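# Open the narrow cabinet's top drawer fully, others closed

## Task

Pull the top drawer of the narrow cabinet with three drawers fully open and leave it open. Every other drawer in the room must end fully closed. No cabinet may be moved much from its spot, and the robot must not fall or finish leaning, or the task fails.

## Robot and tools

ROBOT. A Dexmate Vega: a three-wheeled mobile base, a torso of three links (thigh, shank, chest) that folds in a Z, a head with cameras, and a left and a right arm, each with seven joints plus a gripper. Seen from above in its start posture it is 0.70 m long and 0.63 m wide (0.91 m with arms folded), and its front edge lies 0.35 m ahead of the base origin. It begins in the stand torso preset.

FRAMES. All positions are in metres. The base frame sits on the floor at the base's turning point, 0.185 m behind the front axle, with x forward, y left and z up. chest, left_hand and right_hand are printed in this frame. A hand point lies between the fingers, 0.033 m back from the closed tips; fingers point along its z, close along its y, and its back (where the wrist camera is) faces -x. base_odometry uses the frame the base had at the scene's start, counts only wheel rotation (slip counts as travel), and gives heading in rad, positive left. turned_by_wheels and turned_by_imu give the turn since the last result, in rad, positive left. base_tilt gives forward and right lean in degrees, each off by up to about 2.

TOOL move. One action per call. Argument cameras (optional list of head_camera, left_wrist_camera, right_wrist_camera or all; omitted means all, [] means none) picks which images return. An action is base, joints, or both, optionally with speeds or min_time_s; or target by itself. With no action it just reports state and images.
- base: an object with exactly one key, each a relative offset from where the base is now. translate_m: metres, forward positive, -2 to 2. strafe_m: metres, left positive, -2 to 2 (heading may drift about 0.02 rad). rotate_rad: radians, counter-clockwise positive, -3.2 to 3.2. Front wheels first steer toward a new direction, taking roughly 0.5 to 1.1 s.
- joints: an object of absolute targets keyed by joint name, in rad. Torso: torso_hip_rad 0 to 1.57, torso_knee_rad 0 to 3.141, torso_waist_rad -1.57 to 1.57 (chest forward lean equals knee - hip - waist). Left arm: left_shoulder_pitch_rad -3.041 to 3.041 (positive swings down), left_shoulder_yaw_rad -0.423 to 1.523, left_upper_arm_roll_rad and left_forearm_roll_rad -3.041 to 3.041, left_elbow_rad -3.041 to 0.214 (0 straight, negative bends up), left_wrist_pitch_rad -1.366 to 1.366 (positive tips down), left_wrist_yaw_rad -1.348 to 1.087, left_gripper_rad 0 (closed) to 0.785. Right arm mirrors it: right_shoulder_pitch_rad negative swings down, right_shoulder_yaw_rad -1.523 to 0.423, right_wrist_pitch_rad negative tips down, right_wrist_yaw_rad -1.087 to 1.348; other right joints share the left ranges. Head: head_pan_rad -2.792 to 2.792 (positive left), head_tilt_rad -1.483 to 1.483, head_camera_tilt_rad -1.483 to 1.378 (positive looks down). Presets (hip, knee, waist): stand 0.469, 1.617, 1.048; stand_high 0.78, 1.57, 0.44; lean_20 0.52, 1.05, 0.18; lean_45 0.52, 1.05, -0.26; low_lean_45 0, 0, -0.79. Fold pose in arm key order: left 1, 0.5, -0.6, -2.5, 0, -0.9, 0; right -1, -0.5, 0.6, -2.5, 0, 0.9, 0. Fold the arms before going to low_lean_45.
- target: an absolute pose for one hand in the base frame: side (left or right), x, y, z in metres (-3 to 3), pitch_deg (90 fingers down, 0 level, -30 to 95), heading_deg (0 forward, counter-clockwise positive), optional roll_deg (default 0), both -360 to 360; optional line_only true demands a straight-line path. Checked against the robot only, not the room; the robot must be still. Straight paths go up to 45 cm, otherwise an arc that can swing the elbow wide. After short (part of ...) resend the same target.
- speeds: caps per base key, translate_m and strafe_m 0.04 to 0.3 m/s, rotate_rad 0.1 to 0.6 rad/s. min_time_s: 0.1 to 8 s, a minimum duration for arm and head motions.
Unknown keys make a call invalid; out-of-range values get refused, and a refusal skips the rest of that reply's calls.

RESULTS. move reads done or the worst status. base_status, joint_status, left_hand_status, right_hand_status: done, off_target (resting away from target, maybe still pushing), contact_stop (arm hit something; its whole arm group halts), contact_stop_at_<key>, time_out, not_followed, refused (with reason), reached (within 10 mm and 2 degrees), short (with the gap), unfinished. joint command not followed or pose unreachable means a self-collision check held the arm back. Results also show joint_positions, joint torques, motor temperatures, MOTOR HOT, on_its_own and fault lines. A base "done" only means the wheels turned; turned_by_imu over 0.03 rad after a straight drive suggests a bump, and a count near 0.000 means a block or unsteered wheels.

wait: seconds 0 to 10, plus cameras; nothing new is commanded. zoom_image: camera name and region [x0, y0, x1, y1] in image pixels, at most 504 by 504; head_camera is 896x560, wrist cameras 672x420. finished_scene: scene is the current scene number; it ends the scene for good, so the drawers must already be right.

AVOID. Tipping the robot (it cannot recover) or leaving it tilted; driving into furniture (the base keeps pushing) or shoving cabinets; arms striking or squeezing each other, including a gripper closing on the other hand; slamming drawers or letting go of moving parts; loads near the torque limits (wrist joints 23.5 N m) which freeze an arm 10 s; long stretched or pushing holds that overheat motors to 80 °C. After any stop, back the arm off first. The head may strike the chest when panned with head_tilt_rad above 0.

Each tool is called after "Call:" by a JSON object that holds its "api" and its "payload".

## Session

Call:
{"api": "move", "payload": {}}

Scene clock: 0.00 s.
Joint torques (N m): no reading
Motor temperatures (°C): left_arm=[31 31 31 26 40 35 41] | right_arm=[30 27 33 31 36 36 33]
base_odometry: x=+0.000 y=+0.000 heading=+0.000
turned_by_wheels: +0.000
turned_by_imu: +0.000
base_tilt: forward=+0.0 right=+0.8
base_status: not commanded
joint_positions: torso_hip_rad=+0.469 torso_knee_rad=+1.617 torso_waist_rad=+1.048 left_shoulder_pitch_rad=+2.217 left_shoulder_yaw_rad=-0.014 left_upper_arm_roll_rad=-0.004 left_elbow_rad=-1.080 left_forearm_roll_rad=+0.010 left_wrist_pitch_rad=-0.495 left_wrist_yaw_rad=-0.006 left_gripper_rad=+0.005 right_shoulder_pitch_rad=-2.194 right_shoulder_yaw_rad=-0.002 right_upper_arm_roll_rad=+0.006 right_elbow_rad=-1.112 right_forearm_roll_rad=+0.018 right_wrist_pitch_rad=+0.493 right_wrist_yaw_rad=-0.008 right_gripper_rad=+0.005 head_pan_rad=+0.000 head_tilt_rad=+0.000 head_camera_tilt_rad=+0.000
joint_status: not commanded
chest: x=-0.0111 y=+0.0000 z=+1.4155 quat_wxyz=(+0.999, +0.000, +0.050, +0.000) (m; base frame)
left_hand: x=+0.1723 y=+0.2218 z=+0.5939 quat_wxyz=(+0.402, -0.001, +0.916, -0.004) pitch_deg=+42.6 heading_deg=-0.5 roll_deg=-0.7 back=up (m; base frame)
right_hand: x=+0.2084 y=-0.2404 z=+0.6102 quat_wxyz=(+0.427, +0.011, +0.904, -0.007) pitch_deg=+39.4 heading_deg=-1.6 roll_deg=-0.3 back=up (m; base frame)
pictures: head_camera, left_wrist_camera, right_wrist_camera

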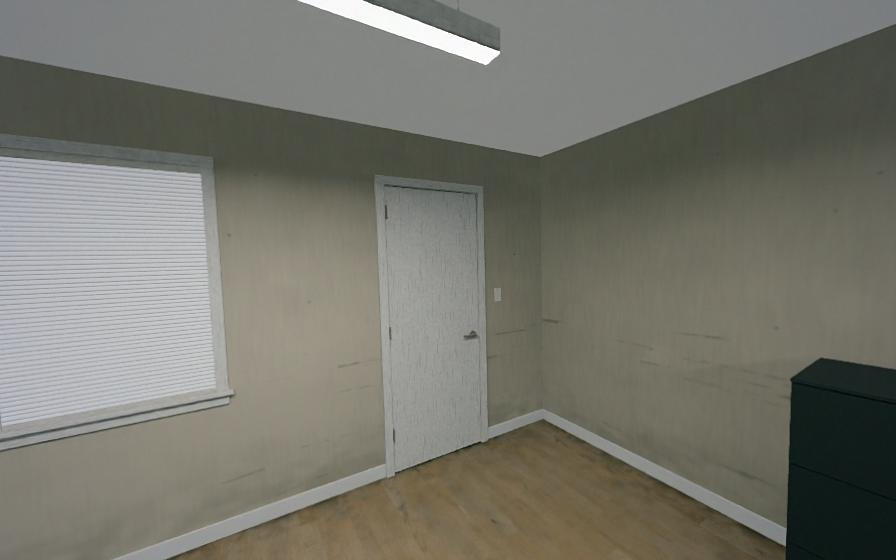

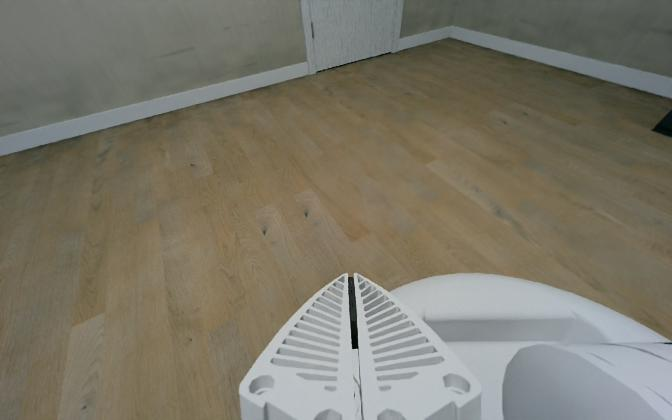

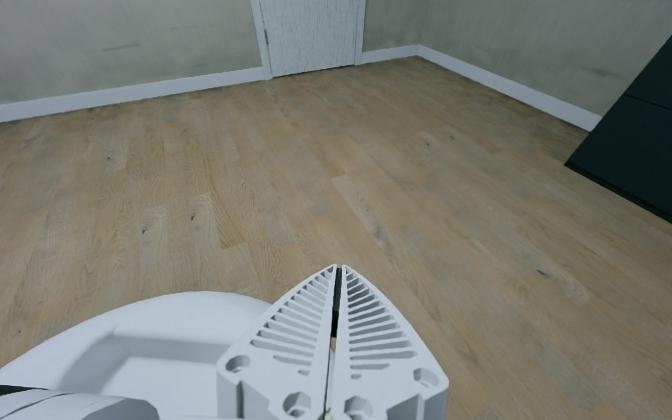

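Call:
{"api": "move", "payload": {"joints": {"head_pan_rad":-1.4,"head_camera_tilt_rad":0.4}, "cameras": ["head_camera"]}}

Call:
{"api": "move", "payload": {"joints": {"head_pan_rad":-2.7}, "cameras": ["head_camera"]}}

Call:
{"api": "move", "payload": {"joints": {"head_pan_rad":1.6}, "cameras": ["head_camera"]}}

Scene clock: 1.83 s.
Joint torques (N m): left_arm=[5.32 0.49 -0.97 -2.13 0.29 -0.95 -0.01] | right_arm=[-3.9 -0.92 0.97 -3.4 0.17 2.95 -0.04]
Motor temperatures (°C): left_arm=[31 31 31 26 40 35 41] | right_arm=[30 27 33 31 36 36 33]
move: done
base_odometry: x=+0.000 y=+0.000 heading=+0.000
turned_by_wheels: +0.000
turned_by_imu: +0.000
base_tilt: forward=+0.0 right=+0.8
base_status: not commanded
joint_positions: torso_hip_rad=+0.469 torso_knee_rad=+1.617 torso_waist_rad=+1.048 left_shoulder_pitch_rad=+2.217 left_shoulder_yaw_rad=-0.014 left_upper_arm_roll_rad=-0.004 left_elbow_rad=-1.080 left_forearm_roll_rad=+0.010 left_wrist_pitch_rad=-0.495 left_wrist_yaw_rad=-0.006 left_gripper_rad=+0.005 right_shoulder_pitch_rad=-2.194 right_shoulder_yaw_rad=-0.002 right_upper_arm_roll_rad=+0.006 right_elbow_rad=-1.112 right_forearm_roll_rad=+0.018 right_wrist_pitch_rad=+0.493 right_wrist_yaw_rad=-0.008 right_gripper_rad=+0.005 head_pan_rad=-1.400 head_tilt_rad=+0.000 head_camera_tilt_rad=+0.400
joint_status: all done
chest: x=-0.0111 y=+0.0000 z=+1.4155 quat_wxyz=(+0.999, +0.000, +0.050, +0.000) (m; base frame)
left_hand: x=+0.1724 y=+0.2218 z=+0.5939 quat_wxyz=(+0.402, -0.001, +0.916, -0.004) pitch_deg=+42.6 heading_deg=-0.5 roll_deg=-0.7 back=up (m; base frame)
right_hand: x=+0.2084 y=-0.2404 z=+0.6102 quat_wxyz=(+0.427, +0.011, +0.904, -0.007) pitch_deg=+39.4 heading_deg=-1.6 roll_deg=-0.3 back=up (m; base frame)
pictures: head_camera

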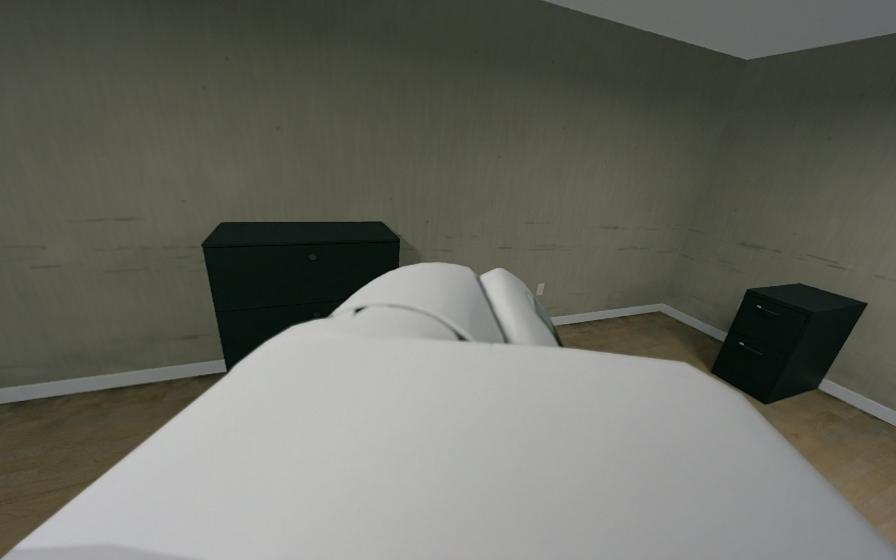

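Scene clock: 3.37 s.
Joint torques (N m): left_arm=[4.88 -0.54 -1.14 -3.05 -0.04 -1.8 0.01] | right_arm=[-2.91 -1.52 0.43 -3.64 -0.01 2.51 -0.02]
Motor temperatures (°C): left_arm=[31 31 31 26 40 35 41] | right_arm=[30 27 33 31 36 37 33]
move: done
base_odometry: x=+0.000 y=+0.000 heading=+0.000
turned_by_wheels: +0.000
turned_by_imu: +0.000
base_tilt: forward=+0.0 right=+0.7
base_status: not commanded
joint_positions: torso_hip_rad=+0.469 torso_knee_rad=+1.617 torso_waist_rad=+1.048 left_shoulder_pitch_rad=+2.217 left_shoulder_yaw_rad=-0.014 left_upper_arm_roll_rad=-0.004 left_elbow_rad=-1.080 left_forearm_roll_rad=+0.010 left_wrist_pitch_rad=-0.495 left_wrist_yaw_rad=-0.006 left_gripper_rad=+0.005 right_shoulder_pitch_rad=-2.194 right_shoulder_yaw_rad=-0.002 right_upper_arm_roll_rad=+0.006 right_elbow_rad=-1.112 right_forearm_roll_rad=+0.018 right_wrist_pitch_rad=+0.493 right_wrist_yaw_rad=-0.008 right_gripper_rad=+0.005 head_pan_rad=-2.700 head_tilt_rad=+0.000 head_camera_tilt_rad=+0.400
joint_status: all done
chest: x=-0.0111 y=+0.0000 z=+1.4155 quat_wxyz=(+0.999, +0.000, +0.050, +0.000) (m; base frame)
left_hand: x=+0.1724 y=+0.2218 z=+0.5939 quat_wxyz=(+0.402, -0.001, +0.916, -0.004) pitch_deg=+42.6 heading_deg=-0.5 roll_deg=-0.7 back=up (m; base frame)
right_hand: x=+0.2084 y=-0.2404 z=+0.6102 quat_wxyz=(+0.427, +0.011, +0.904, -0.007) pitch_deg=+39.4 heading_deg=-1.6 roll_deg=-0.3 back=up (m; base frame)
pictures: head_camera

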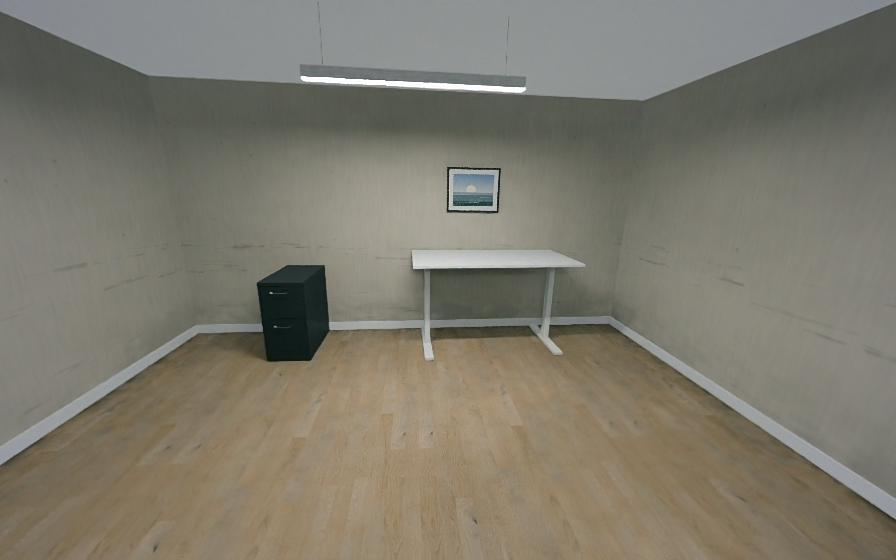

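Scene clock: 6.90 s.
Joint torques (N m): left_arm=[4.96 -0.46 -1.41 -2.6 0.21 -1.46 -0.08] | right_arm=[-2.81 -1.28 0.32 -2.88 0.08 3.23 -0.18]
Motor temperatures (°C): left_arm=[31 31 31 26 40 35 41] | right_arm=[30 27 33 31 36 37 33]
move: done
base_odometry: x=+0.000 y=+0.000 heading=+0.000
turned_by_wheels: +0.000
turned_by_imu: +0.000
base_tilt: forward=+0.1 right=+0.8
base_status: not commanded
joint_positions: torso_hip_rad=+0.469 torso_knee_rad=+1.617 torso_waist_rad=+1.048 left_shoulder_pitch_rad=+2.217 left_shoulder_yaw_rad=-0.014 left_upper_arm_roll_rad=-0.004 left_elbow_rad=-1.080 left_forearm_roll_rad=+0.010 left_wrist_pitch_rad=-0.495 left_wrist_yaw_rad=-0.006 left_gripper_rad=+0.005 right_shoulder_pitch_rad=-2.194 right_shoulder_yaw_rad=-0.002 right_upper_arm_roll_rad=+0.006 right_elbow_rad=-1.112 right_forearm_roll_rad=+0.018 right_wrist_pitch_rad=+0.493 right_wrist_yaw_rad=-0.008 right_gripper_rad=+0.005 head_pan_rad=+1.600 head_tilt_rad=+0.000 head_camera_tilt_rad=+0.400
joint_status: all done
chest: x=-0.0111 y=+0.0000 z=+1.4155 quat_wxyz=(+0.999, +0.000, +0.050, +0.000) (m; base frame)
left_hand: x=+0.1724 y=+0.2218 z=+0.5939 quat_wxyz=(+0.402, -0.001, +0.916, -0.004) pitch_deg=+42.6 heading_deg=-0.5 roll_deg=-0.7 back=up (m; base frame)
right_hand: x=+0.2084 y=-0.2404 z=+0.6102 quat_wxyz=(+0.427, +0.011, +0.904, -0.007) pitch_deg=+39.4 heading_deg=-1.6 roll_deg=-0.3 back=up (m; base frame)
pictures: head_camera

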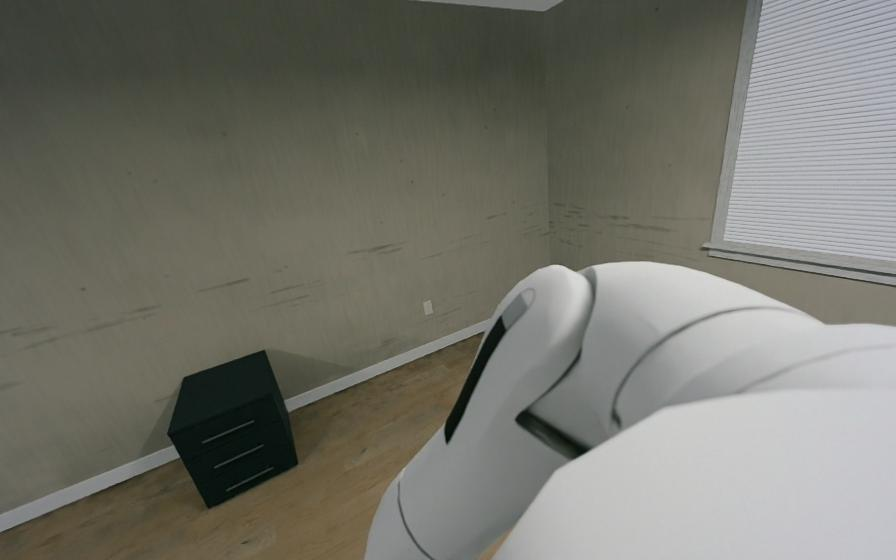

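Call:
{"api": "move", "payload": {"base": {"rotate_rad":2.32}, "joints": {"head_pan_rad":0,"head_camera_tilt_rad":0.5}, "cameras": ["head_camera"]}}

Call:
{"api": "zoom_image", "payload": {"camera": "head_camera", "region": [300, 150, 600, 400]}}

Scene clock: 12.67 s.
Joint torques (N m): left_arm=[4.63 0.44 -0.8 -1.72 -0.01 -2.27 -0.06] | right_arm=[-4.18 -0.51 0.41 -2.54 0.11 2.89 -0.02]
Motor temperatures (°C): left_arm=[31 31 31 26 40 35 41] | right_arm=[30 27 33 31 36 37 33]
move: done
base_odometry: x=+0.003 y=-0.001 heading=+2.327
turned_by_wheels: +2.327
turned_by_imu: +2.315
base_tilt: forward=+0.1 right=+0.8
base_status: done
joint_positions: torso_hip_rad=+0.469 torso_knee_rad=+1.617 torso_waist_rad=+1.048 left_shoulder_pitch_rad=+2.217 left_shoulder_yaw_rad=-0.014 left_upper_arm_roll_rad=-0.004 left_elbow_rad=-1.080 left_forearm_roll_rad=+0.010 left_wrist_pitch_rad=-0.495 left_wrist_yaw_rad=-0.006 left_gripper_rad=+0.005 right_shoulder_pitch_rad=-2.194 right_shoulder_yaw_rad=-0.002 right_upper_arm_roll_rad=+0.006 right_elbow_rad=-1.112 right_forearm_roll_rad=+0.018 right_wrist_pitch_rad=+0.493 right_wrist_yaw_rad=-0.008 right_gripper_rad=+0.005 head_pan_rad=+0.000 head_tilt_rad=+0.000 head_camera_tilt_rad=+0.500
joint_status: all done
chest: x=-0.0111 y=+0.0000 z=+1.4155 quat_wxyz=(+0.999, +0.000, +0.050, +0.000) (m; base frame)
left_hand: x=+0.1724 y=+0.2218 z=+0.5939 quat_wxyz=(+0.402, -0.001, +0.916, -0.004) pitch_deg=+42.6 heading_deg=-0.5 roll_deg=-0.7 back=up (m; base frame)
right_hand: x=+0.2084 y=-0.2404 z=+0.6102 quat_wxyz=(+0.427, +0.011, +0.904, -0.007) pitch_deg=+39.4 heading_deg=-1.6 roll_deg=-0.3 back=up (m; base frame)
pictures: head_camera

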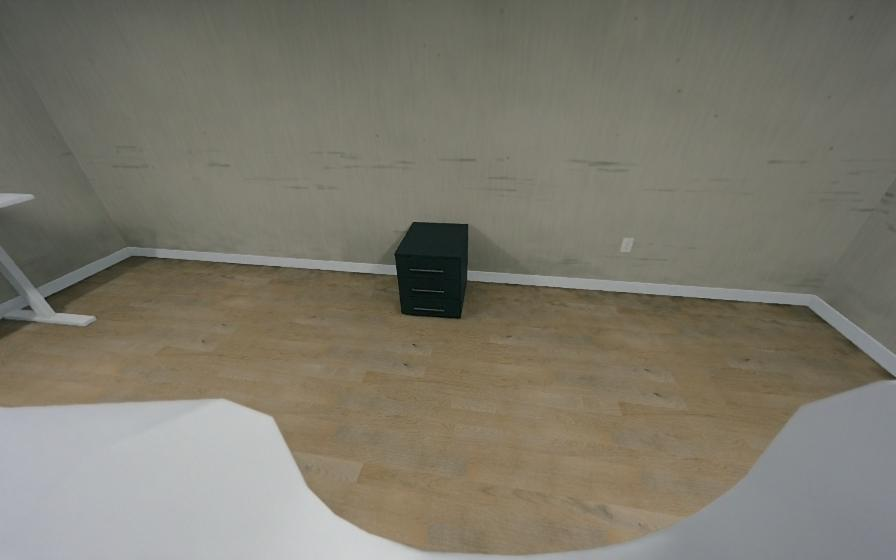

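Scaled by 1.680 from the camera's 896x560 image, which has a finer 960x600 frame.

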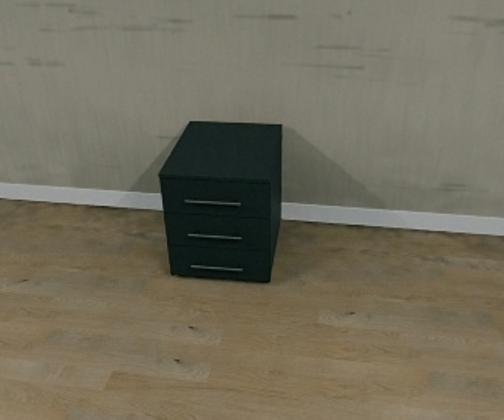

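Call:
{"api": "move", "payload": {"base": {"rotate_rad":-0.08}, "joints": {"torso_hip_rad":0.4,"torso_knee_rad":1.05,"torso_waist_rad":0.35,"head_camera_tilt_rad":0.6}, "cameras": ["head_camera"]}}

Call:
{"api": "move", "payload": {"base": {"translate_m":0.75}}}

Call:
{"api": "zoom_image", "payload": {"camera": "head_camera", "region": [200, 150, 600, 500]}}

Scene clock: 17.23 s.
Joint torques (N m): left_arm=[10.78 -1.14 -0.46 -0.92 -0.04 -2.24 0.09] | right_arm=[-8.59 -1.19 0.84 -0.59 0.1 2.09 -0.14]
Motor temperatures (°C): left_arm=[31 31 31 26 40 35 41] | right_arm=[30 27 33 31 36 37 33]
move: done
base_odometry: x=+0.003 y=-0.001 heading=+2.247
turned_by_wheels: -0.080
turned_by_imu: -0.079
base_tilt: forward=+0.0 right=+0.8
base_status: done
joint_positions: torso_hip_rad=+0.400 torso_knee_rad=+1.050 torso_waist_rad=+0.350 left_shoulder_pitch_rad=+2.217 left_shoulder_yaw_rad=-0.014 left_upper_arm_roll_rad=-0.004 left_elbow_rad=-1.080 left_forearm_roll_rad=+0.010 left_wrist_pitch_rad=-0.495 left_wrist_yaw_rad=-0.006 left_gripper_rad=+0.005 right_shoulder_pitch_rad=-2.194 right_shoulder_yaw_rad=-0.002 right_upper_arm_roll_rad=+0.006 right_elbow_rad=-1.112 right_forearm_roll_rad=+0.018 right_wrist_pitch_rad=+0.493 right_wrist_yaw_rad=-0.008 right_gripper_rad=+0.005 head_pan_rad=+0.000 head_tilt_rad=+0.000 head_camera_tilt_rad=+0.600
joint_status: all done
chest: x=-0.0921 y=+0.0000 z=+1.2998 quat_wxyz=(+0.989, +0.000, +0.149, +0.000) (m; base frame)
left_hand: x=-0.0754 y=+0.2218 z=+0.4581 quat_wxyz=(+0.309, -0.002, +0.951, -0.004) pitch_deg=+54.0 heading_deg=-0.6 roll_deg=-0.8 back=up (m; base frame)
right_hand: x=-0.0368 y=-0.2404 z=+0.4669 quat_wxyz=(+0.335, +0.010, +0.942, -0.008) pitch_deg=+50.9 heading_deg=-2.0 roll_deg=-0.8 back=up (m; base frame)
pictures: head_camera

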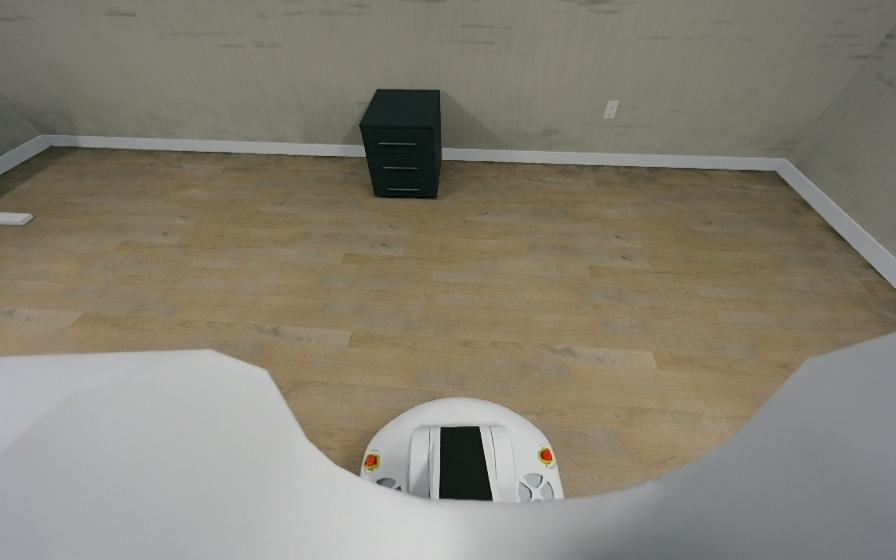

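Scene clock: 21.57 s.
Joint torques (N m): left_arm=[11.15 0.45 -0.94 -1.86 0.07 -1.01 0.05] | right_arm=[-8.57 -0.88 0.37 -1.16 0.21 2.75 0.02]
Motor temperatures (°C): left_arm=[31 31 31 26 40 35 41] | right_arm=[30 27 33 31 36 37 33]
move: done
base_odometry: x=-0.467 y=+0.583 heading=+2.248
turned_by_wheels: +0.001
turned_by_imu: +0.001
base_tilt: forward=+0.0 right=+0.8
base_status: done
joint_positions: torso_hip_rad=+0.400 torso_knee_rad=+1.050 torso_waist_rad=+0.350 left_shoulder_pitch_rad=+2.217 left_shoulder_yaw_rad=-0.014 left_upper_arm_roll_rad=-0.004 left_elbow_rad=-1.080 left_forearm_roll_rad=+0.010 left_wrist_pitch_rad=-0.495 left_wrist_yaw_rad=-0.006 left_gripper_rad=+0.005 right_shoulder_pitch_rad=-2.194 right_shoulder_yaw_rad=-0.002 right_upper_arm_roll_rad=+0.006 right_elbow_rad=-1.112 right_forearm_roll_rad=+0.018 right_wrist_pitch_rad=+0.493 right_wrist_yaw_rad=-0.008 right_gripper_rad=+0.005 head_pan_rad=+0.000 head_tilt_rad=+0.000 head_camera_tilt_rad=+0.600
joint_status: not commanded
chest: x=-0.0921 y=+0.0000 z=+1.2997 quat_wxyz=(+0.989, +0.000, +0.149, +0.000) (m; base frame)
left_hand: x=-0.0754 y=+0.2218 z=+0.4581 quat_wxyz=(+0.309, -0.002, +0.951, -0.004) pitch_deg=+54.0 heading_deg=-0.6 roll_deg=-0.8 back=up (m; base frame)
right_hand: x=-0.0368 y=-0.2404 z=+0.4668 quat_wxyz=(+0.335, +0.010, +0.942, -0.008) pitch_deg=+50.9 heading_deg=-2.0 roll_deg=-0.8 back=up (m; base frame)
pictures: head_camera, left_wrist_camera, right_wrist_camera

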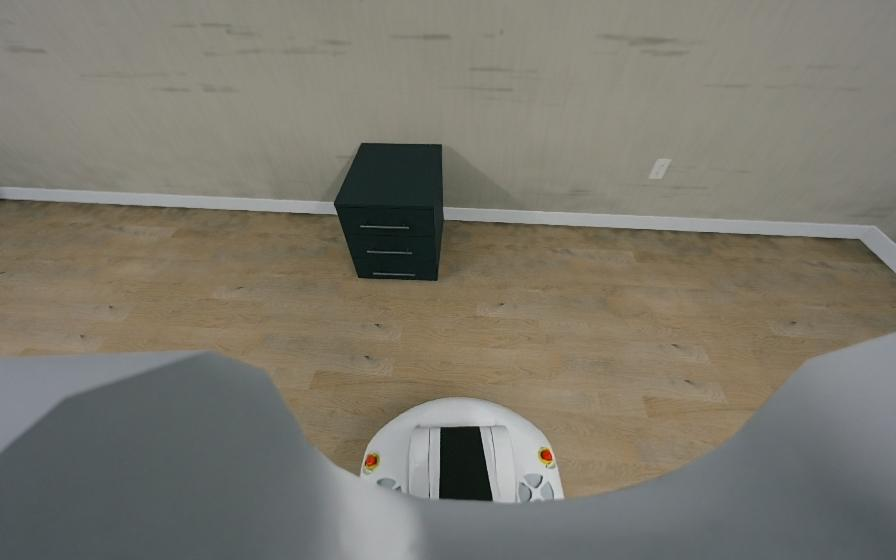

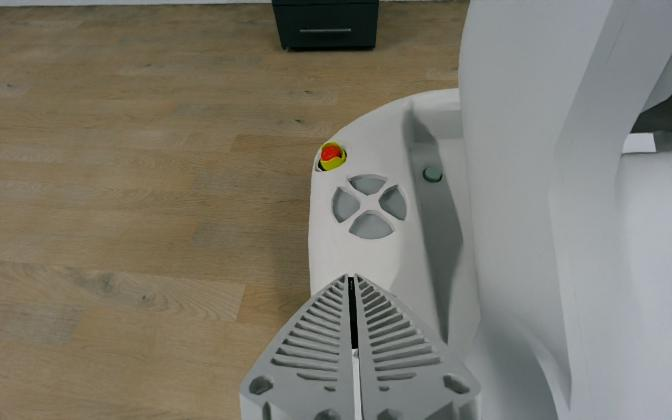

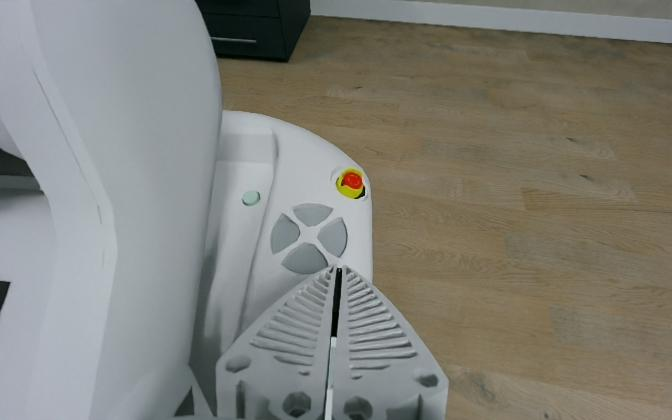

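Scaled by 1.260 from the camera's 896x560 image, which has a finer 960x600 frame.

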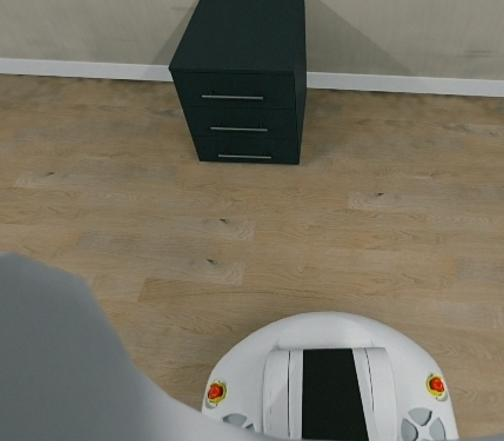

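Call:
{"api": "move", "payload": {"base": {"rotate_rad":-0.03}, "joints": {"right_elbow_rad":-1.7}, "cameras": []}}

Call:
{"api": "move", "payload": {"target": {"side":"left","x":0.5,"y":0.3,"z":0.62,"pitch_deg":0,"heading_deg":0,"roll_deg":90}}}

Call:
{"api": "move", "payload": {"joints": {"torso_hip_rad":0.2,"torso_knee_rad":0.6,"torso_waist_rad":0.1,"left_gripper_rad":0.35}}}

Scene clock: 25.60 s.
Joint torques (N m): left_arm=[10.91 -1.56 0.09 -1.42 0.19 -1.88 -0.12] | right_arm=[-4.19 -1.59 0.5 -6.19 0.06 3.2 0.08]
Motor temperatures (°C): left_arm=[31 31 31 26 40 35 41] | right_arm=[30 27 33 31 36 37 33]
move: done
base_odometry: x=-0.467 y=+0.583 heading=+2.218
turned_by_wheels: -0.030
turned_by_imu: -0.026
base_tilt: forward=+0.0 right=+0.8
base_status: done
joint_positions: torso_hip_rad=+0.400 torso_knee_rad=+1.050 torso_waist_rad=+0.350 left_shoulder_pitch_rad=+2.217 left_shoulder_yaw_rad=-0.014 left_upper_arm_roll_rad=-0.004 left_elbow_rad=-1.080 left_forearm_roll_rad=+0.010 left_wrist_pitch_rad=-0.495 left_wrist_yaw_rad=-0.006 left_gripper_rad=+0.005 right_shoulder_pitch_rad=-2.194 right_shoulder_yaw_rad=-0.002 right_upper_arm_roll_rad=+0.006 right_elbow_rad=-1.696 right_forearm_roll_rad=+0.018 right_wrist_pitch_rad=+0.493 right_wrist_yaw_rad=-0.008 right_gripper_rad=+0.005 head_pan_rad=+0.000 head_tilt_rad=+0.000 head_camera_tilt_rad=+0.600
joint_status: all done
chest: x=-0.0921 y=+0.0000 z=+1.2997 quat_wxyz=(+0.989, +0.000, +0.149, +0.000) (m; base frame)
left_hand: x=-0.0754 y=+0.2218 z=+0.4581 quat_wxyz=(+0.309, -0.002, +0.951, -0.004) pitch_deg=+54.0 heading_deg=-0.6 roll_deg=-0.8 back=up (m; base frame)
right_hand: x=+0.2443 y=-0.2396 z=+0.7139 quat_wxyz=(+0.592, +0.010, +0.806, -0.005) pitch_deg=+17.5 heading_deg=-1.2 roll_deg=+0.3 back=up (m; base frame)
pictures: none
No camera images: "cameras" was empty.

Scene clock: 25.90 s.
Joint torques (N m): left_arm=[12.71 -0.31 -1.42 -1.22 0.27 -2.02 0.06] | right_arm=[-3.35 -0.49 0.26 -7.13 0.2 3.25 -0.06]
Motor temperatures (°C): left_arm=[31 31 31 26 40 35 41] | right_arm=[30 27 33 31 36 37 33]
move: refused
base_odometry: x=-0.467 y=+0.583 heading=+2.218
turned_by_wheels: +0.000
turned_by_imu: +0.000
base_tilt: forward=+0.0 right=+0.8
base_status: not commanded
joint_positions: torso_hip_rad=+0.400 torso_knee_rad=+1.050 torso_waist_rad=+0.350 left_shoulder_pitch_rad=+2.217 left_shoulder_yaw_rad=-0.014 left_upper_arm_roll_rad=-0.004 left_elbow_rad=-1.080 left_forearm_roll_rad=+0.010 left_wrist_pitch_rad=-0.495 left_wrist_yaw_rad=-0.006 left_gripper_rad=+0.005 right_shoulder_pitch_rad=-2.194 right_shoulder_yaw_rad=-0.002 right_upper_arm_roll_rad=+0.006 right_elbow_rad=-1.698 right_forearm_roll_rad=+0.018 right_wrist_pitch_rad=+0.493 right_wrist_yaw_rad=-0.008 right_gripper_rad=+0.005 head_pan_rad=+0.000 head_tilt_rad=+0.000 head_camera_tilt_rad=+0.600
joint_status: not commanded
chest: x=-0.0921 y=+0.0000 z=+1.2997 quat_wxyz=(+0.989, +0.000, +0.149, +0.000) (m; base frame)
left_hand: x=-0.0754 y=+0.2218 z=+0.4581 quat_wxyz=(+0.309, -0.002, +0.951, -0.004) pitch_deg=+54.0 heading_deg=-0.6 roll_deg=-0.8 back=up (m; base frame)
left_hand_status: refused: the arm stands too near the robot already: the left finger within 1.6 cm of the base (limit 2.0). Nothing moved. Move it clear with "joints".
right_hand: x=+0.2450 y=-0.2396 z=+0.7150 quat_wxyz=(+0.592, +0.010, +0.806, -0.005) pitch_deg=+17.3 heading_deg=-1.2 roll_deg=+0.3 back=up (m; base frame)
pictures: head_camera, left_wrist_camera, right_wrist_camera

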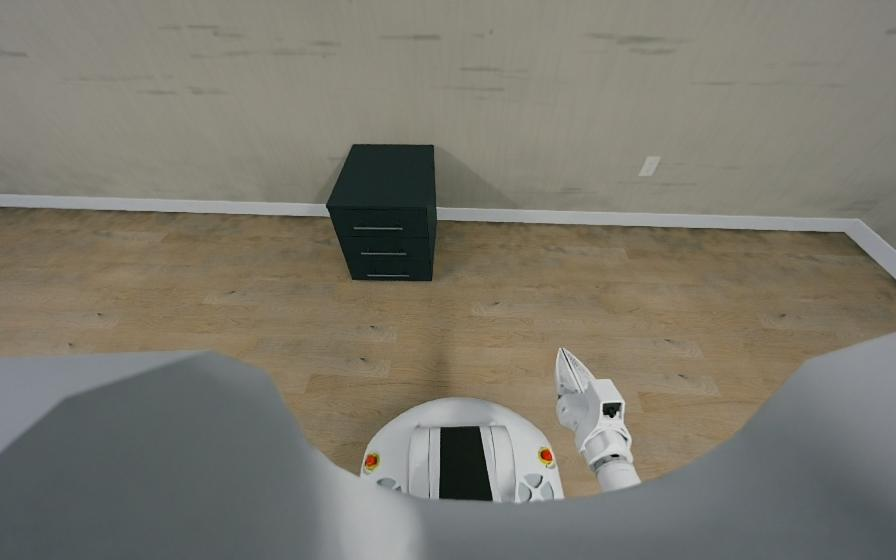

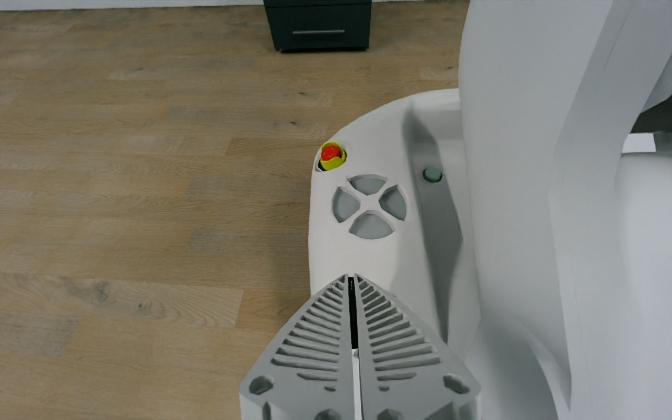

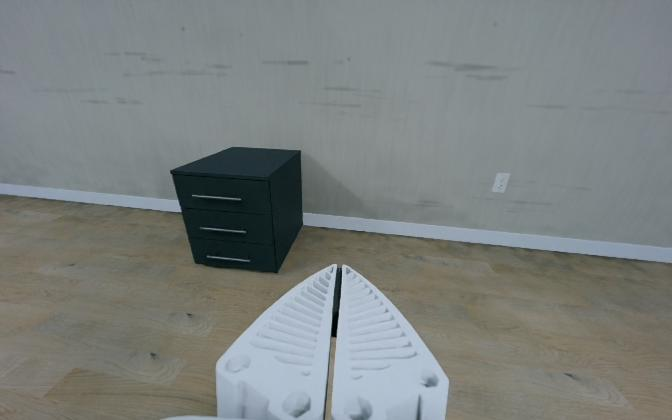

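not run: a stop came earlier in this reply.

Call:
{"api": "move", "payload": {"joints": {"left_elbow_rad":-1.7}, "cameras": []}}

Call:
{"api": "move", "payload": {"target": {"side":"left","x":0.5,"y":0.3,"z":0.62,"pitch_deg":0,"heading_deg":0,"roll_deg":90}, "cameras": []}}

Call:
{"api": "move", "payload": {"joints": {"torso_hip_rad":0.2,"torso_knee_rad":0.6,"torso_waist_rad":0.1,"left_gripper_rad":0.35}}}

Scene clock: 29.73 s.
Joint torques (N m): left_arm=[5.18 -0.63 -1.24 -5.14 0.11 -2.02 0.16] | right_arm=[-2.36 -0.8 0.52 -7.12 0.02 3.24 0.02]
Motor temperatures (°C): left_arm=[31 31 31 26 40 35 41] | right_arm=[30 27 33 31 36 37 33]
move: done
base_odometry: x=-0.467 y=+0.583 heading=+2.218
turned_by_wheels: +0.000
turned_by_imu: +0.000
base_tilt: forward=+0.0 right=+0.8
base_status: not commanded
joint_positions: torso_hip_rad=+0.400 torso_knee_rad=+1.050 torso_waist_rad=+0.350 left_shoulder_pitch_rad=+2.217 left_shoulder_yaw_rad=-0.014 left_upper_arm_roll_rad=-0.004 left_elbow_rad=-1.696 left_forearm_roll_rad=+0.010 left_wrist_pitch_rad=-0.495 left_wrist_yaw_rad=-0.006 left_gripper_rad=+0.005 right_shoulder_pitch_rad=-2.194 right_shoulder_yaw_rad=-0.002 right_upper_arm_roll_rad=+0.006 right_elbow_rad=-1.700 right_forearm_roll_rad=+0.018 right_wrist_pitch_rad=+0.493 right_wrist_yaw_rad=-0.008 right_gripper_rad=+0.005 head_pan_rad=+0.000 head_tilt_rad=+0.000 head_camera_tilt_rad=+0.600
joint_status: all done
chest: x=-0.0921 y=+0.0000 z=+1.2997 quat_wxyz=(+0.989, +0.000, +0.149, +0.000) (m; base frame)
left_hand: x=+0.2307 y=+0.2274 z=+0.7066 quat_wxyz=(+0.583, -0.001, +0.813, +0.000) pitch_deg=+18.7 heading_deg=+0.1 roll_deg=+0.0 back=up (m; base frame)
right_hand: x=+0.2457 y=-0.2396 z=+0.7160 quat_wxyz=(+0.593, +0.010, +0.805, -0.005) pitch_deg=+17.2 heading_deg=-1.2 roll_deg=+0.3 back=up (m; base frame)
pictures: none
No camera images: "cameras" was empty.

Scene clock: 30.03 s.
Joint torques (N m): left_arm=[4.17 -1.03 -0.89 -7.2 0.15 -2.33 -0.24] | right_arm=[-3.77 -0.8 0.73 -6.48 0.17 2.41 -0.09]
Motor temperatures (°C): left_arm=[31 31 31 26 40 35 41] | right_arm=[30 27 33 31 36 37 33]
move: refused
base_odometry: x=-0.467 y=+0.583 heading=+2.218
turned_by_wheels: +0.000
turned_by_imu: +0.000
base_tilt: forward=+0.0 right=+0.8
base_status: not commanded
joint_positions: torso_hip_rad=+0.400 torso_knee_rad=+1.050 torso_waist_rad=+0.350 left_shoulder_pitch_rad=+2.217 left_shoulder_yaw_rad=-0.014 left_upper_arm_roll_rad=-0.004 left_elbow_rad=-1.698 left_forearm_roll_rad=+0.010 left_wrist_pitch_rad=-0.495 left_wrist_yaw_rad=-0.006 left_gripper_rad=+0.005 right_shoulder_pitch_rad=-2.194 right_shoulder_yaw_rad=-0.002 right_upper_arm_roll_rad=+0.006 right_elbow_rad=-1.700 right_forearm_roll_rad=+0.018 right_wrist_pitch_rad=+0.493 right_wrist_yaw_rad=-0.008 right_gripper_rad=+0.005 head_pan_rad=+0.000 head_tilt_rad=+0.000 head_camera_tilt_rad=+0.600
joint_status: not commanded
chest: x=-0.0921 y=+0.0000 z=+1.2997 quat_wxyz=(+0.989, +0.000, +0.149, +0.000) (m; base frame)
left_hand: x=+0.2314 y=+0.2274 z=+0.7077 quat_wxyz=(+0.583, -0.001, +0.812, +0.000) pitch_deg=+18.6 heading_deg=+0.1 roll_deg=+0.0 back=up (m; base frame)
left_hand_status: refused: the arm stands too near the robot already: the left forearm within 1.2 cm of the chest (limit 2.0). Nothing moved. Move it clear with "joints".
right_hand: x=+0.2457 y=-0.2396 z=+0.7160 quat_wxyz=(+0.593, +0.010, +0.805, -0.005) pitch_deg=+17.2 heading_deg=-1.2 roll_deg=+0.3 back=up (m; base frame)
pictures: none
No camera images: "cameras" was empty.

not run: a stop came earlier in this reply.

Call:
{"api": "move", "payload": {"joints": {"left_shoulder_pitch_rad":1.7,"left_shoulder_yaw_rad":0.12,"left_elbow_rad":-1.4,"left_wrist_pitch_rad":0,"left_gripper_rad":0.35}, "cameras": []}}

Call:
{"api": "move", "payload": {"joints": {"torso_hip_rad":0.2,"torso_knee_rad":0.6,"torso_waist_rad":0.1}, "cameras": []}}

Call:
{"api": "move", "payload": {"target": {"side":"left","x":0.55,"y":0.3,"z":0.46,"pitch_deg":0,"heading_deg":0,"roll_deg":90}}}

Scene clock: 33.53 s.
Joint torques (N m): left_arm=[-10.75 3.82 -2.25 -4.75 0.06 -2.14 0.01] | right_arm=[-4.17 -0.95 0.21 -6.41 0.08 2.58 -0.1]
Motor temperatures (°C): left_arm=[31 31 31 26 40 35 41] | right_arm=[30 27 33 31 36 37 33]
move: done
base_odometry: x=-0.467 y=+0.583 heading=+2.218
turned_by_wheels: +0.000
turned_by_imu: +0.000
base_tilt: forward=+0.0 right=+0.7
base_status: not commanded
joint_positions: torso_hip_rad=+0.400 torso_knee_rad=+1.050 torso_waist_rad=+0.350 left_shoulder_pitch_rad=+1.704 left_shoulder_yaw_rad=+0.119 left_upper_arm_roll_rad=-0.004 left_elbow_rad=-1.402 left_forearm_roll_rad=+0.010 left_wrist_pitch_rad=-0.003 left_wrist_yaw_rad=-0.006 left_gripper_rad=+0.350 right_shoulder_pitch_rad=-2.194 right_shoulder_yaw_rad=-0.002 right_upper_arm_roll_rad=+0.006 right_elbow_rad=-1.700 right_forearm_roll_rad=+0.018 right_wrist_pitch_rad=+0.493 right_wrist_yaw_rad=-0.008 right_gripper_rad=+0.005 head_pan_rad=+0.000 head_tilt_rad=+0.000 head_camera_tilt_rad=+0.600
joint_status: all done
chest: x=-0.0921 y=+0.0000 z=+1.2997 quat_wxyz=(+0.989, +0.000, +0.149, +0.000) (m; base frame)
left_hand: x=+0.3721 y=+0.2812 z=+0.5709 quat_wxyz=(+0.466, +0.052, +0.882, +0.037) pitch_deg=+34.2 heading_deg=+1.2 roll_deg=+7.9 back=up (m; base frame)
right_hand: x=+0.2457 y=-0.2396 z=+0.7160 quat_wxyz=(+0.593, +0.010, +0.805, -0.005) pitch_deg=+17.2 heading_deg=-1.2 roll_deg=+0.3 back=up (m; base frame)
pictures: none
No camera images: "cameras" was empty.

Scene clock: 36.50 s.
Joint torques (N m): left_arm=[-10.65 5.11 -3.55 -3.96 0.14 -2.32 -0.01] | right_arm=[-2.6 -1.93 0.29 -6.95 0.15 2.43 0.03]
Motor temperatures (°C): left_arm=[31 31 31 26 40 35 41] | right_arm=[30 27 33 31 36 37 33]
move: done
base_odometry: x=-0.467 y=+0.583 heading=+2.218
turned_by_wheels: +0.000
turned_by_imu: +0.000
base_tilt: forward=+0.0 right=+0.7
base_status: not commanded
joint_positions: torso_hip_rad=+0.200 torso_knee_rad=+0.600 torso_waist_rad=+0.100 left_shoulder_pitch_rad=+1.700 left_shoulder_yaw_rad=+0.120 left_upper_arm_roll_rad=-0.004 left_elbow_rad=-1.400 left_forearm_roll_rad=+0.010 left_wrist_pitch_rad=+0.000 left_wrist_yaw_rad=-0.006 left_gripper_rad=+0.350 right_shoulder_pitch_rad=-2.194 right_shoulder_yaw_rad=-0.002 right_upper_arm_roll_rad=+0.006 right_elbow_rad=-1.700 right_forearm_roll_rad=+0.018 right_wrist_pitch_rad=+0.493 right_wrist_yaw_rad=-0.008 right_gripper_rad=+0.005 head_pan_rad=+0.000 head_tilt_rad=+0.000 head_camera_tilt_rad=+0.600
joint_status: all done
chest: x=-0.1250 y=+0.0000 z=+1.1534 quat_wxyz=(+0.989, +0.000, +0.149, +0.000) (m; base frame)
left_hand: x=+0.3401 y=+0.2820 z=+0.4239 quat_wxyz=(+0.465, +0.052, +0.883, +0.038) pitch_deg=+34.3 heading_deg=+1.3 roll_deg=+8.0 back=up (m; base frame)
right_hand: x=+0.2127 y=-0.2396 z=+0.5697 quat_wxyz=(+0.593, +0.010, +0.805, -0.005) pitch_deg=+17.2 heading_deg=-1.2 roll_deg=+0.3 back=up (m; base frame)
pictures: none
No camera images: "cameras" was empty.

Scene clock: 36.80 s.
Joint torques (N m): left_arm=[-11.53 6.04 -2.4 -6.28 -0.07 -1.23 0.18] | right_arm=[-4.11 -1.02 0.65 -6.37 0.03 3.08 -0.2]
Motor temperatures (°C): left_arm=[31 31 31 26 40 35 41] | right_arm=[30 27 33 31 36 37 33]
move: refused
base_odometry: x=-0.467 y=+0.583 heading=+2.218
turned_by_wheels: +0.000
turned_by_imu: +0.000
base_tilt: forward=+0.0 right=+0.8
base_status: not commanded
joint_positions: torso_hip_rad=+0.200 torso_knee_rad=+0.600 torso_waist_rad=+0.100 left_shoulder_pitch_rad=+1.700 left_shoulder_yaw_rad=+0.120 left_upper_arm_roll_rad=-0.004 left_elbow_rad=-1.400 left_forearm_roll_rad=+0.010 left_wrist_pitch_rad=+0.000 left_wrist_yaw_rad=-0.006 left_gripper_rad=+0.350 right_shoulder_pitch_rad=-2.194 right_shoulder_yaw_rad=-0.002 right_upper_arm_roll_rad=+0.006 right_elbow_rad=-1.700 right_forearm_roll_rad=+0.018 right_wrist_pitch_rad=+0.493 right_wrist_yaw_rad=-0.008 right_gripper_rad=+0.005 head_pan_rad=+0.000 head_tilt_rad=+0.000 head_camera_tilt_rad=+0.600
joint_status: not commanded
chest: x=-0.1250 y=+0.0000 z=+1.1534 quat_wxyz=(+0.989, +0.000, +0.149, +0.000) (m; base frame)
left_hand: x=+0.3401 y=+0.2820 z=+0.4239 quat_wxyz=(+0.465, +0.052, +0.883, +0.038) pitch_deg=+34.3 heading_deg=+1.3 roll_deg=+8.0 back=up (m; base frame)
left_hand_status: refused: no posture of the arm gets there (out of reach): the closest leaves the hand 10.1 cm and 2 deg from the pose. Nothing moved.
right_hand: x=+0.2127 y=-0.2396 z=+0.5697 quat_wxyz=(+0.593, +0.010, +0.805, -0.005) pitch_deg=+17.2 heading_deg=-1.2 roll_deg=+0.3 back=up (m; base frame)
pictures: head_camera, left_wrist_camera, right_wrist_camera

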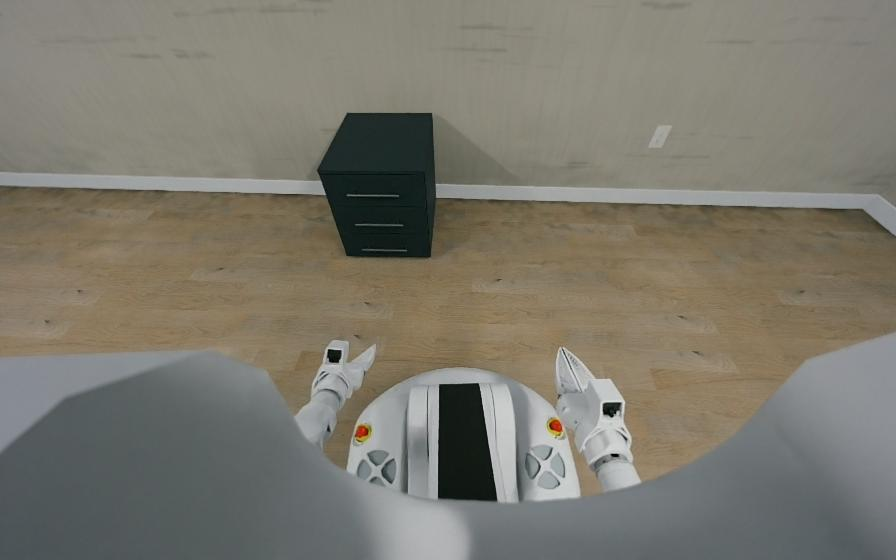

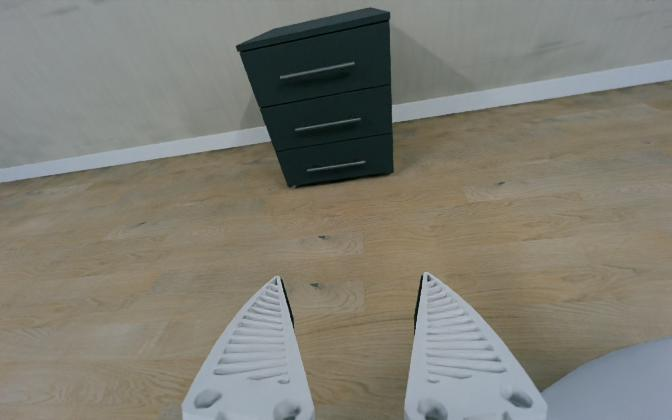

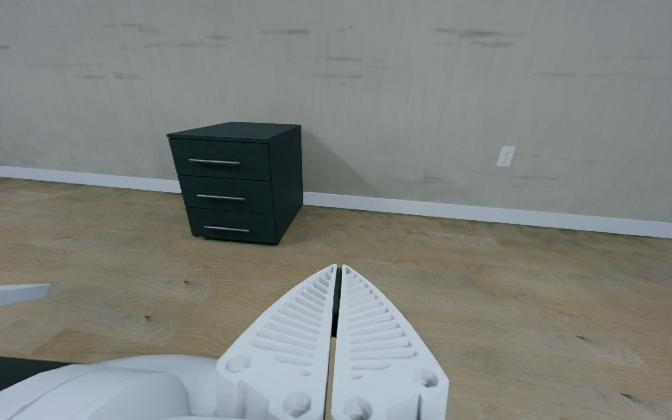

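Call:
{"api": "move", "payload": {"target": {"side":"left","x":0.43,"y":0.3,"z":0.46,"pitch_deg":0,"heading_deg":0,"roll_deg":90}}}

Scene clock: 37.40 s.
Joint torques (N m): left_arm=[-11.61 3.47 -2.77 -6.61 0.01 -2.18 0.12] | right_arm=[-4.33 -0.76 0.55 -6.33 0.11 2.81 0.05]
Motor temperatures (°C): left_arm=[31 31 31 26 40 35 41] | right_arm=[30 27 33 31 36 37 33]
move: refused
base_odometry: x=-0.467 y=+0.583 heading=+2.218
turned_by_wheels: +0.000
turned_by_imu: +0.000
base_tilt: forward=+0.0 right=+0.7
base_status: not commanded
joint_positions: torso_hip_rad=+0.200 torso_knee_rad=+0.600 torso_waist_rad=+0.100 left_shoulder_pitch_rad=+1.700 left_shoulder_yaw_rad=+0.120 left_upper_arm_roll_rad=-0.004 left_elbow_rad=-1.400 left_forearm_roll_rad=+0.010 left_wrist_pitch_rad=+0.000 left_wrist_yaw_rad=-0.006 left_gripper_rad=+0.350 right_shoulder_pitch_rad=-2.194 right_shoulder_yaw_rad=-0.002 right_upper_arm_roll_rad=+0.006 right_elbow_rad=-1.700 right_forearm_roll_rad=+0.018 right_wrist_pitch_rad=+0.493 right_wrist_yaw_rad=-0.008 right_gripper_rad=+0.005 head_pan_rad=+0.000 head_tilt_rad=+0.000 head_camera_tilt_rad=+0.600
joint_status: not commanded
chest: x=-0.1250 y=+0.0000 z=+1.1534 quat_wxyz=(+0.989, +0.000, +0.149, +0.000) (m; base frame)
left_hand: x=+0.3401 y=+0.2820 z=+0.4239 quat_wxyz=(+0.465, +0.052, +0.883, +0.038) pitch_deg=+34.3 heading_deg=+1.3 roll_deg=+8.0 back=up (m; base frame)
left_hand_status: refused: no posture of the arm gets there (left_wrist_yaw_rad at its limit): the closest leaves the hand 2.7 cm and 10 deg from the pose. Nothing moved.
right_hand: x=+0.2127 y=-0.2396 z=+0.5697 quat_wxyz=(+0.593, +0.010, +0.805, -0.005) pitch_deg=+17.2 heading_deg=-1.2 roll_deg=+0.3 back=up (m; base frame)
pictures: head_camera, left_wrist_camera, right_wrist_camera

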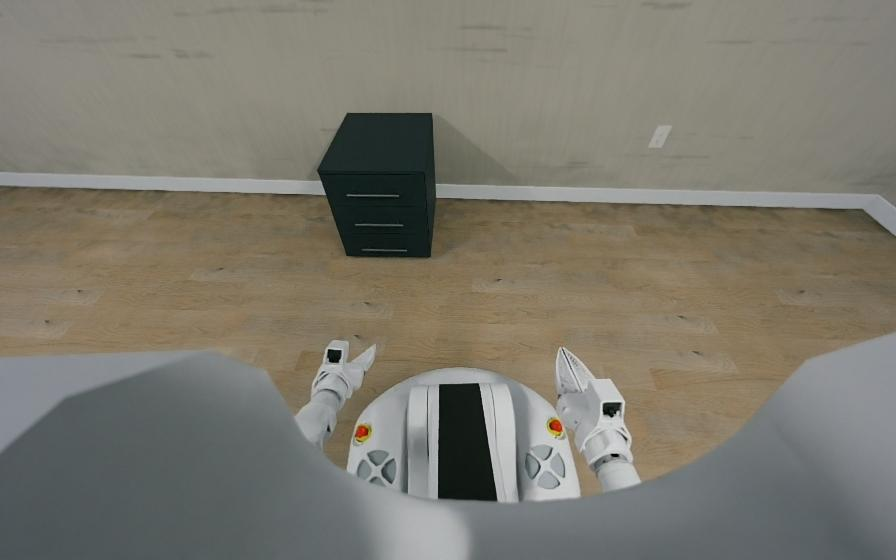

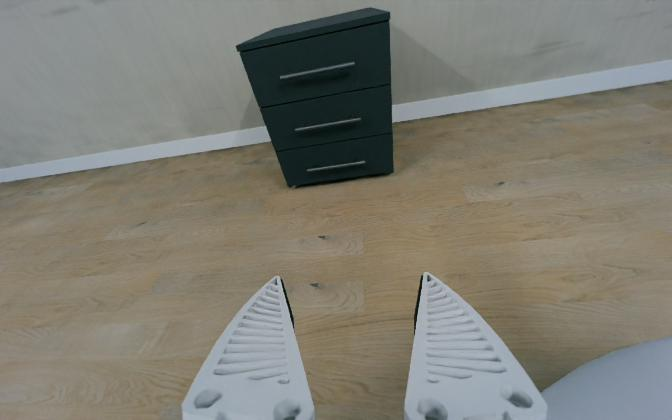

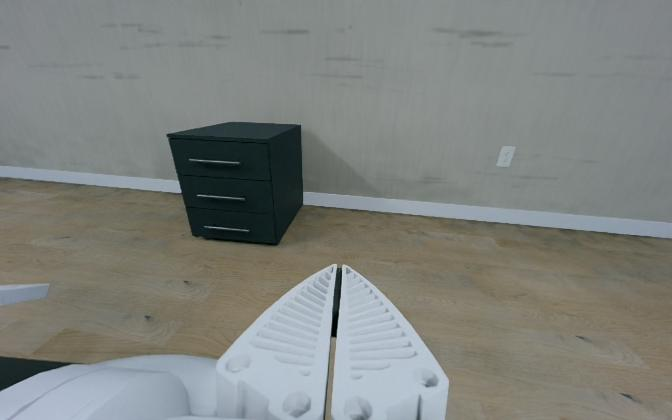

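Call:
{"api": "move", "payload": {"target": {"side":"left","x":0.45,"y":0.3,"z":0.47,"pitch_deg":20,"heading_deg":0,"roll_deg":90}}}

Scene clock: 42.20 s.
Joint torques (N m): left_arm=[-17.61 6.65 -2.41 -4.4 0.69 -0.38 1.36] | right_arm=[-4.48 -1.36 0.72 -6 -0.04 3.06 -0.23]
Motor temperatures (°C): left_arm=[31 31 31 26 40 35 41] | right_arm=[30 27 33 32 36 37 33]
move: done
base_odometry: x=-0.467 y=+0.583 heading=+2.218
turned_by_wheels: +0.000
turned_by_imu: +0.000
base_tilt: forward=+0.0 right=+0.7
base_status: not commanded
joint_positions: torso_hip_rad=+0.200 torso_knee_rad=+0.600 torso_waist_rad=+0.100 left_shoulder_pitch_rad=+1.354 left_shoulder_yaw_rad=+0.410 left_upper_arm_roll_rad=+0.457 left_elbow_rad=-1.028 left_forearm_roll_rad=+0.975 left_wrist_pitch_rad=+0.140 left_wrist_yaw_rad=+0.415 left_gripper_rad=+0.350 right_shoulder_pitch_rad=-2.194 right_shoulder_yaw_rad=-0.002 right_upper_arm_roll_rad=+0.006 right_elbow_rad=-1.700 right_forearm_roll_rad=+0.018 right_wrist_pitch_rad=+0.493 right_wrist_yaw_rad=-0.008 right_gripper_rad=+0.005 head_pan_rad=+0.000 head_tilt_rad=+0.000 head_camera_tilt_rad=+0.600
joint_status: not commanded
chest: x=-0.1250 y=+0.0000 z=+1.1534 quat_wxyz=(+0.989, +0.000, +0.149, +0.000) (m; base frame)
left_hand: x=+0.4494 y=+0.3000 z=+0.4695 quat_wxyz=(+0.406, +0.578, +0.582, +0.404) pitch_deg=+20.1 heading_deg=+0.1 roll_deg=+89.7 (m; base frame)
left_hand_status: reached (straight line, planned for 3.4 s): 1 mm and 0.4 deg off.
right_hand: x=+0.2127 y=-0.2396 z=+0.5697 quat_wxyz=(+0.593, +0.010, +0.805, -0.005) pitch_deg=+17.2 heading_deg=-1.2 roll_deg=+0.3 back=up (m; base frame)
pictures: head_camera, left_wrist_camera, right_wrist_camera

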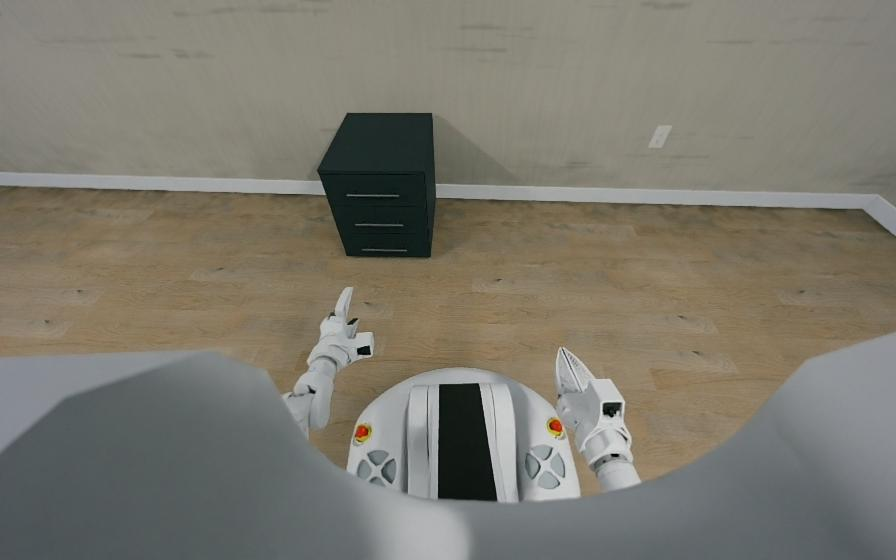

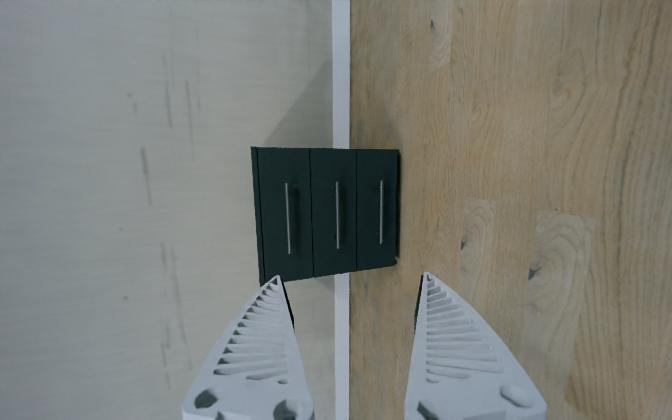

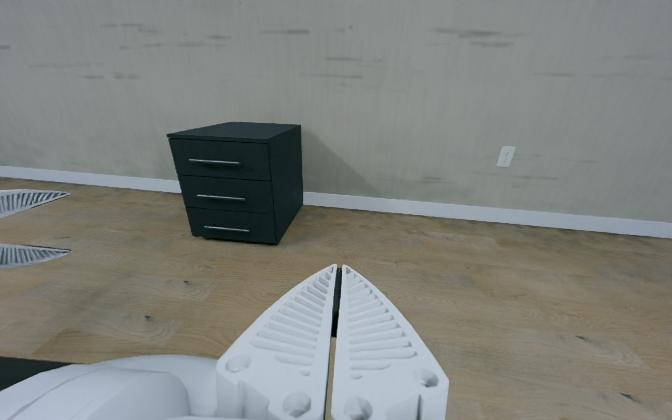

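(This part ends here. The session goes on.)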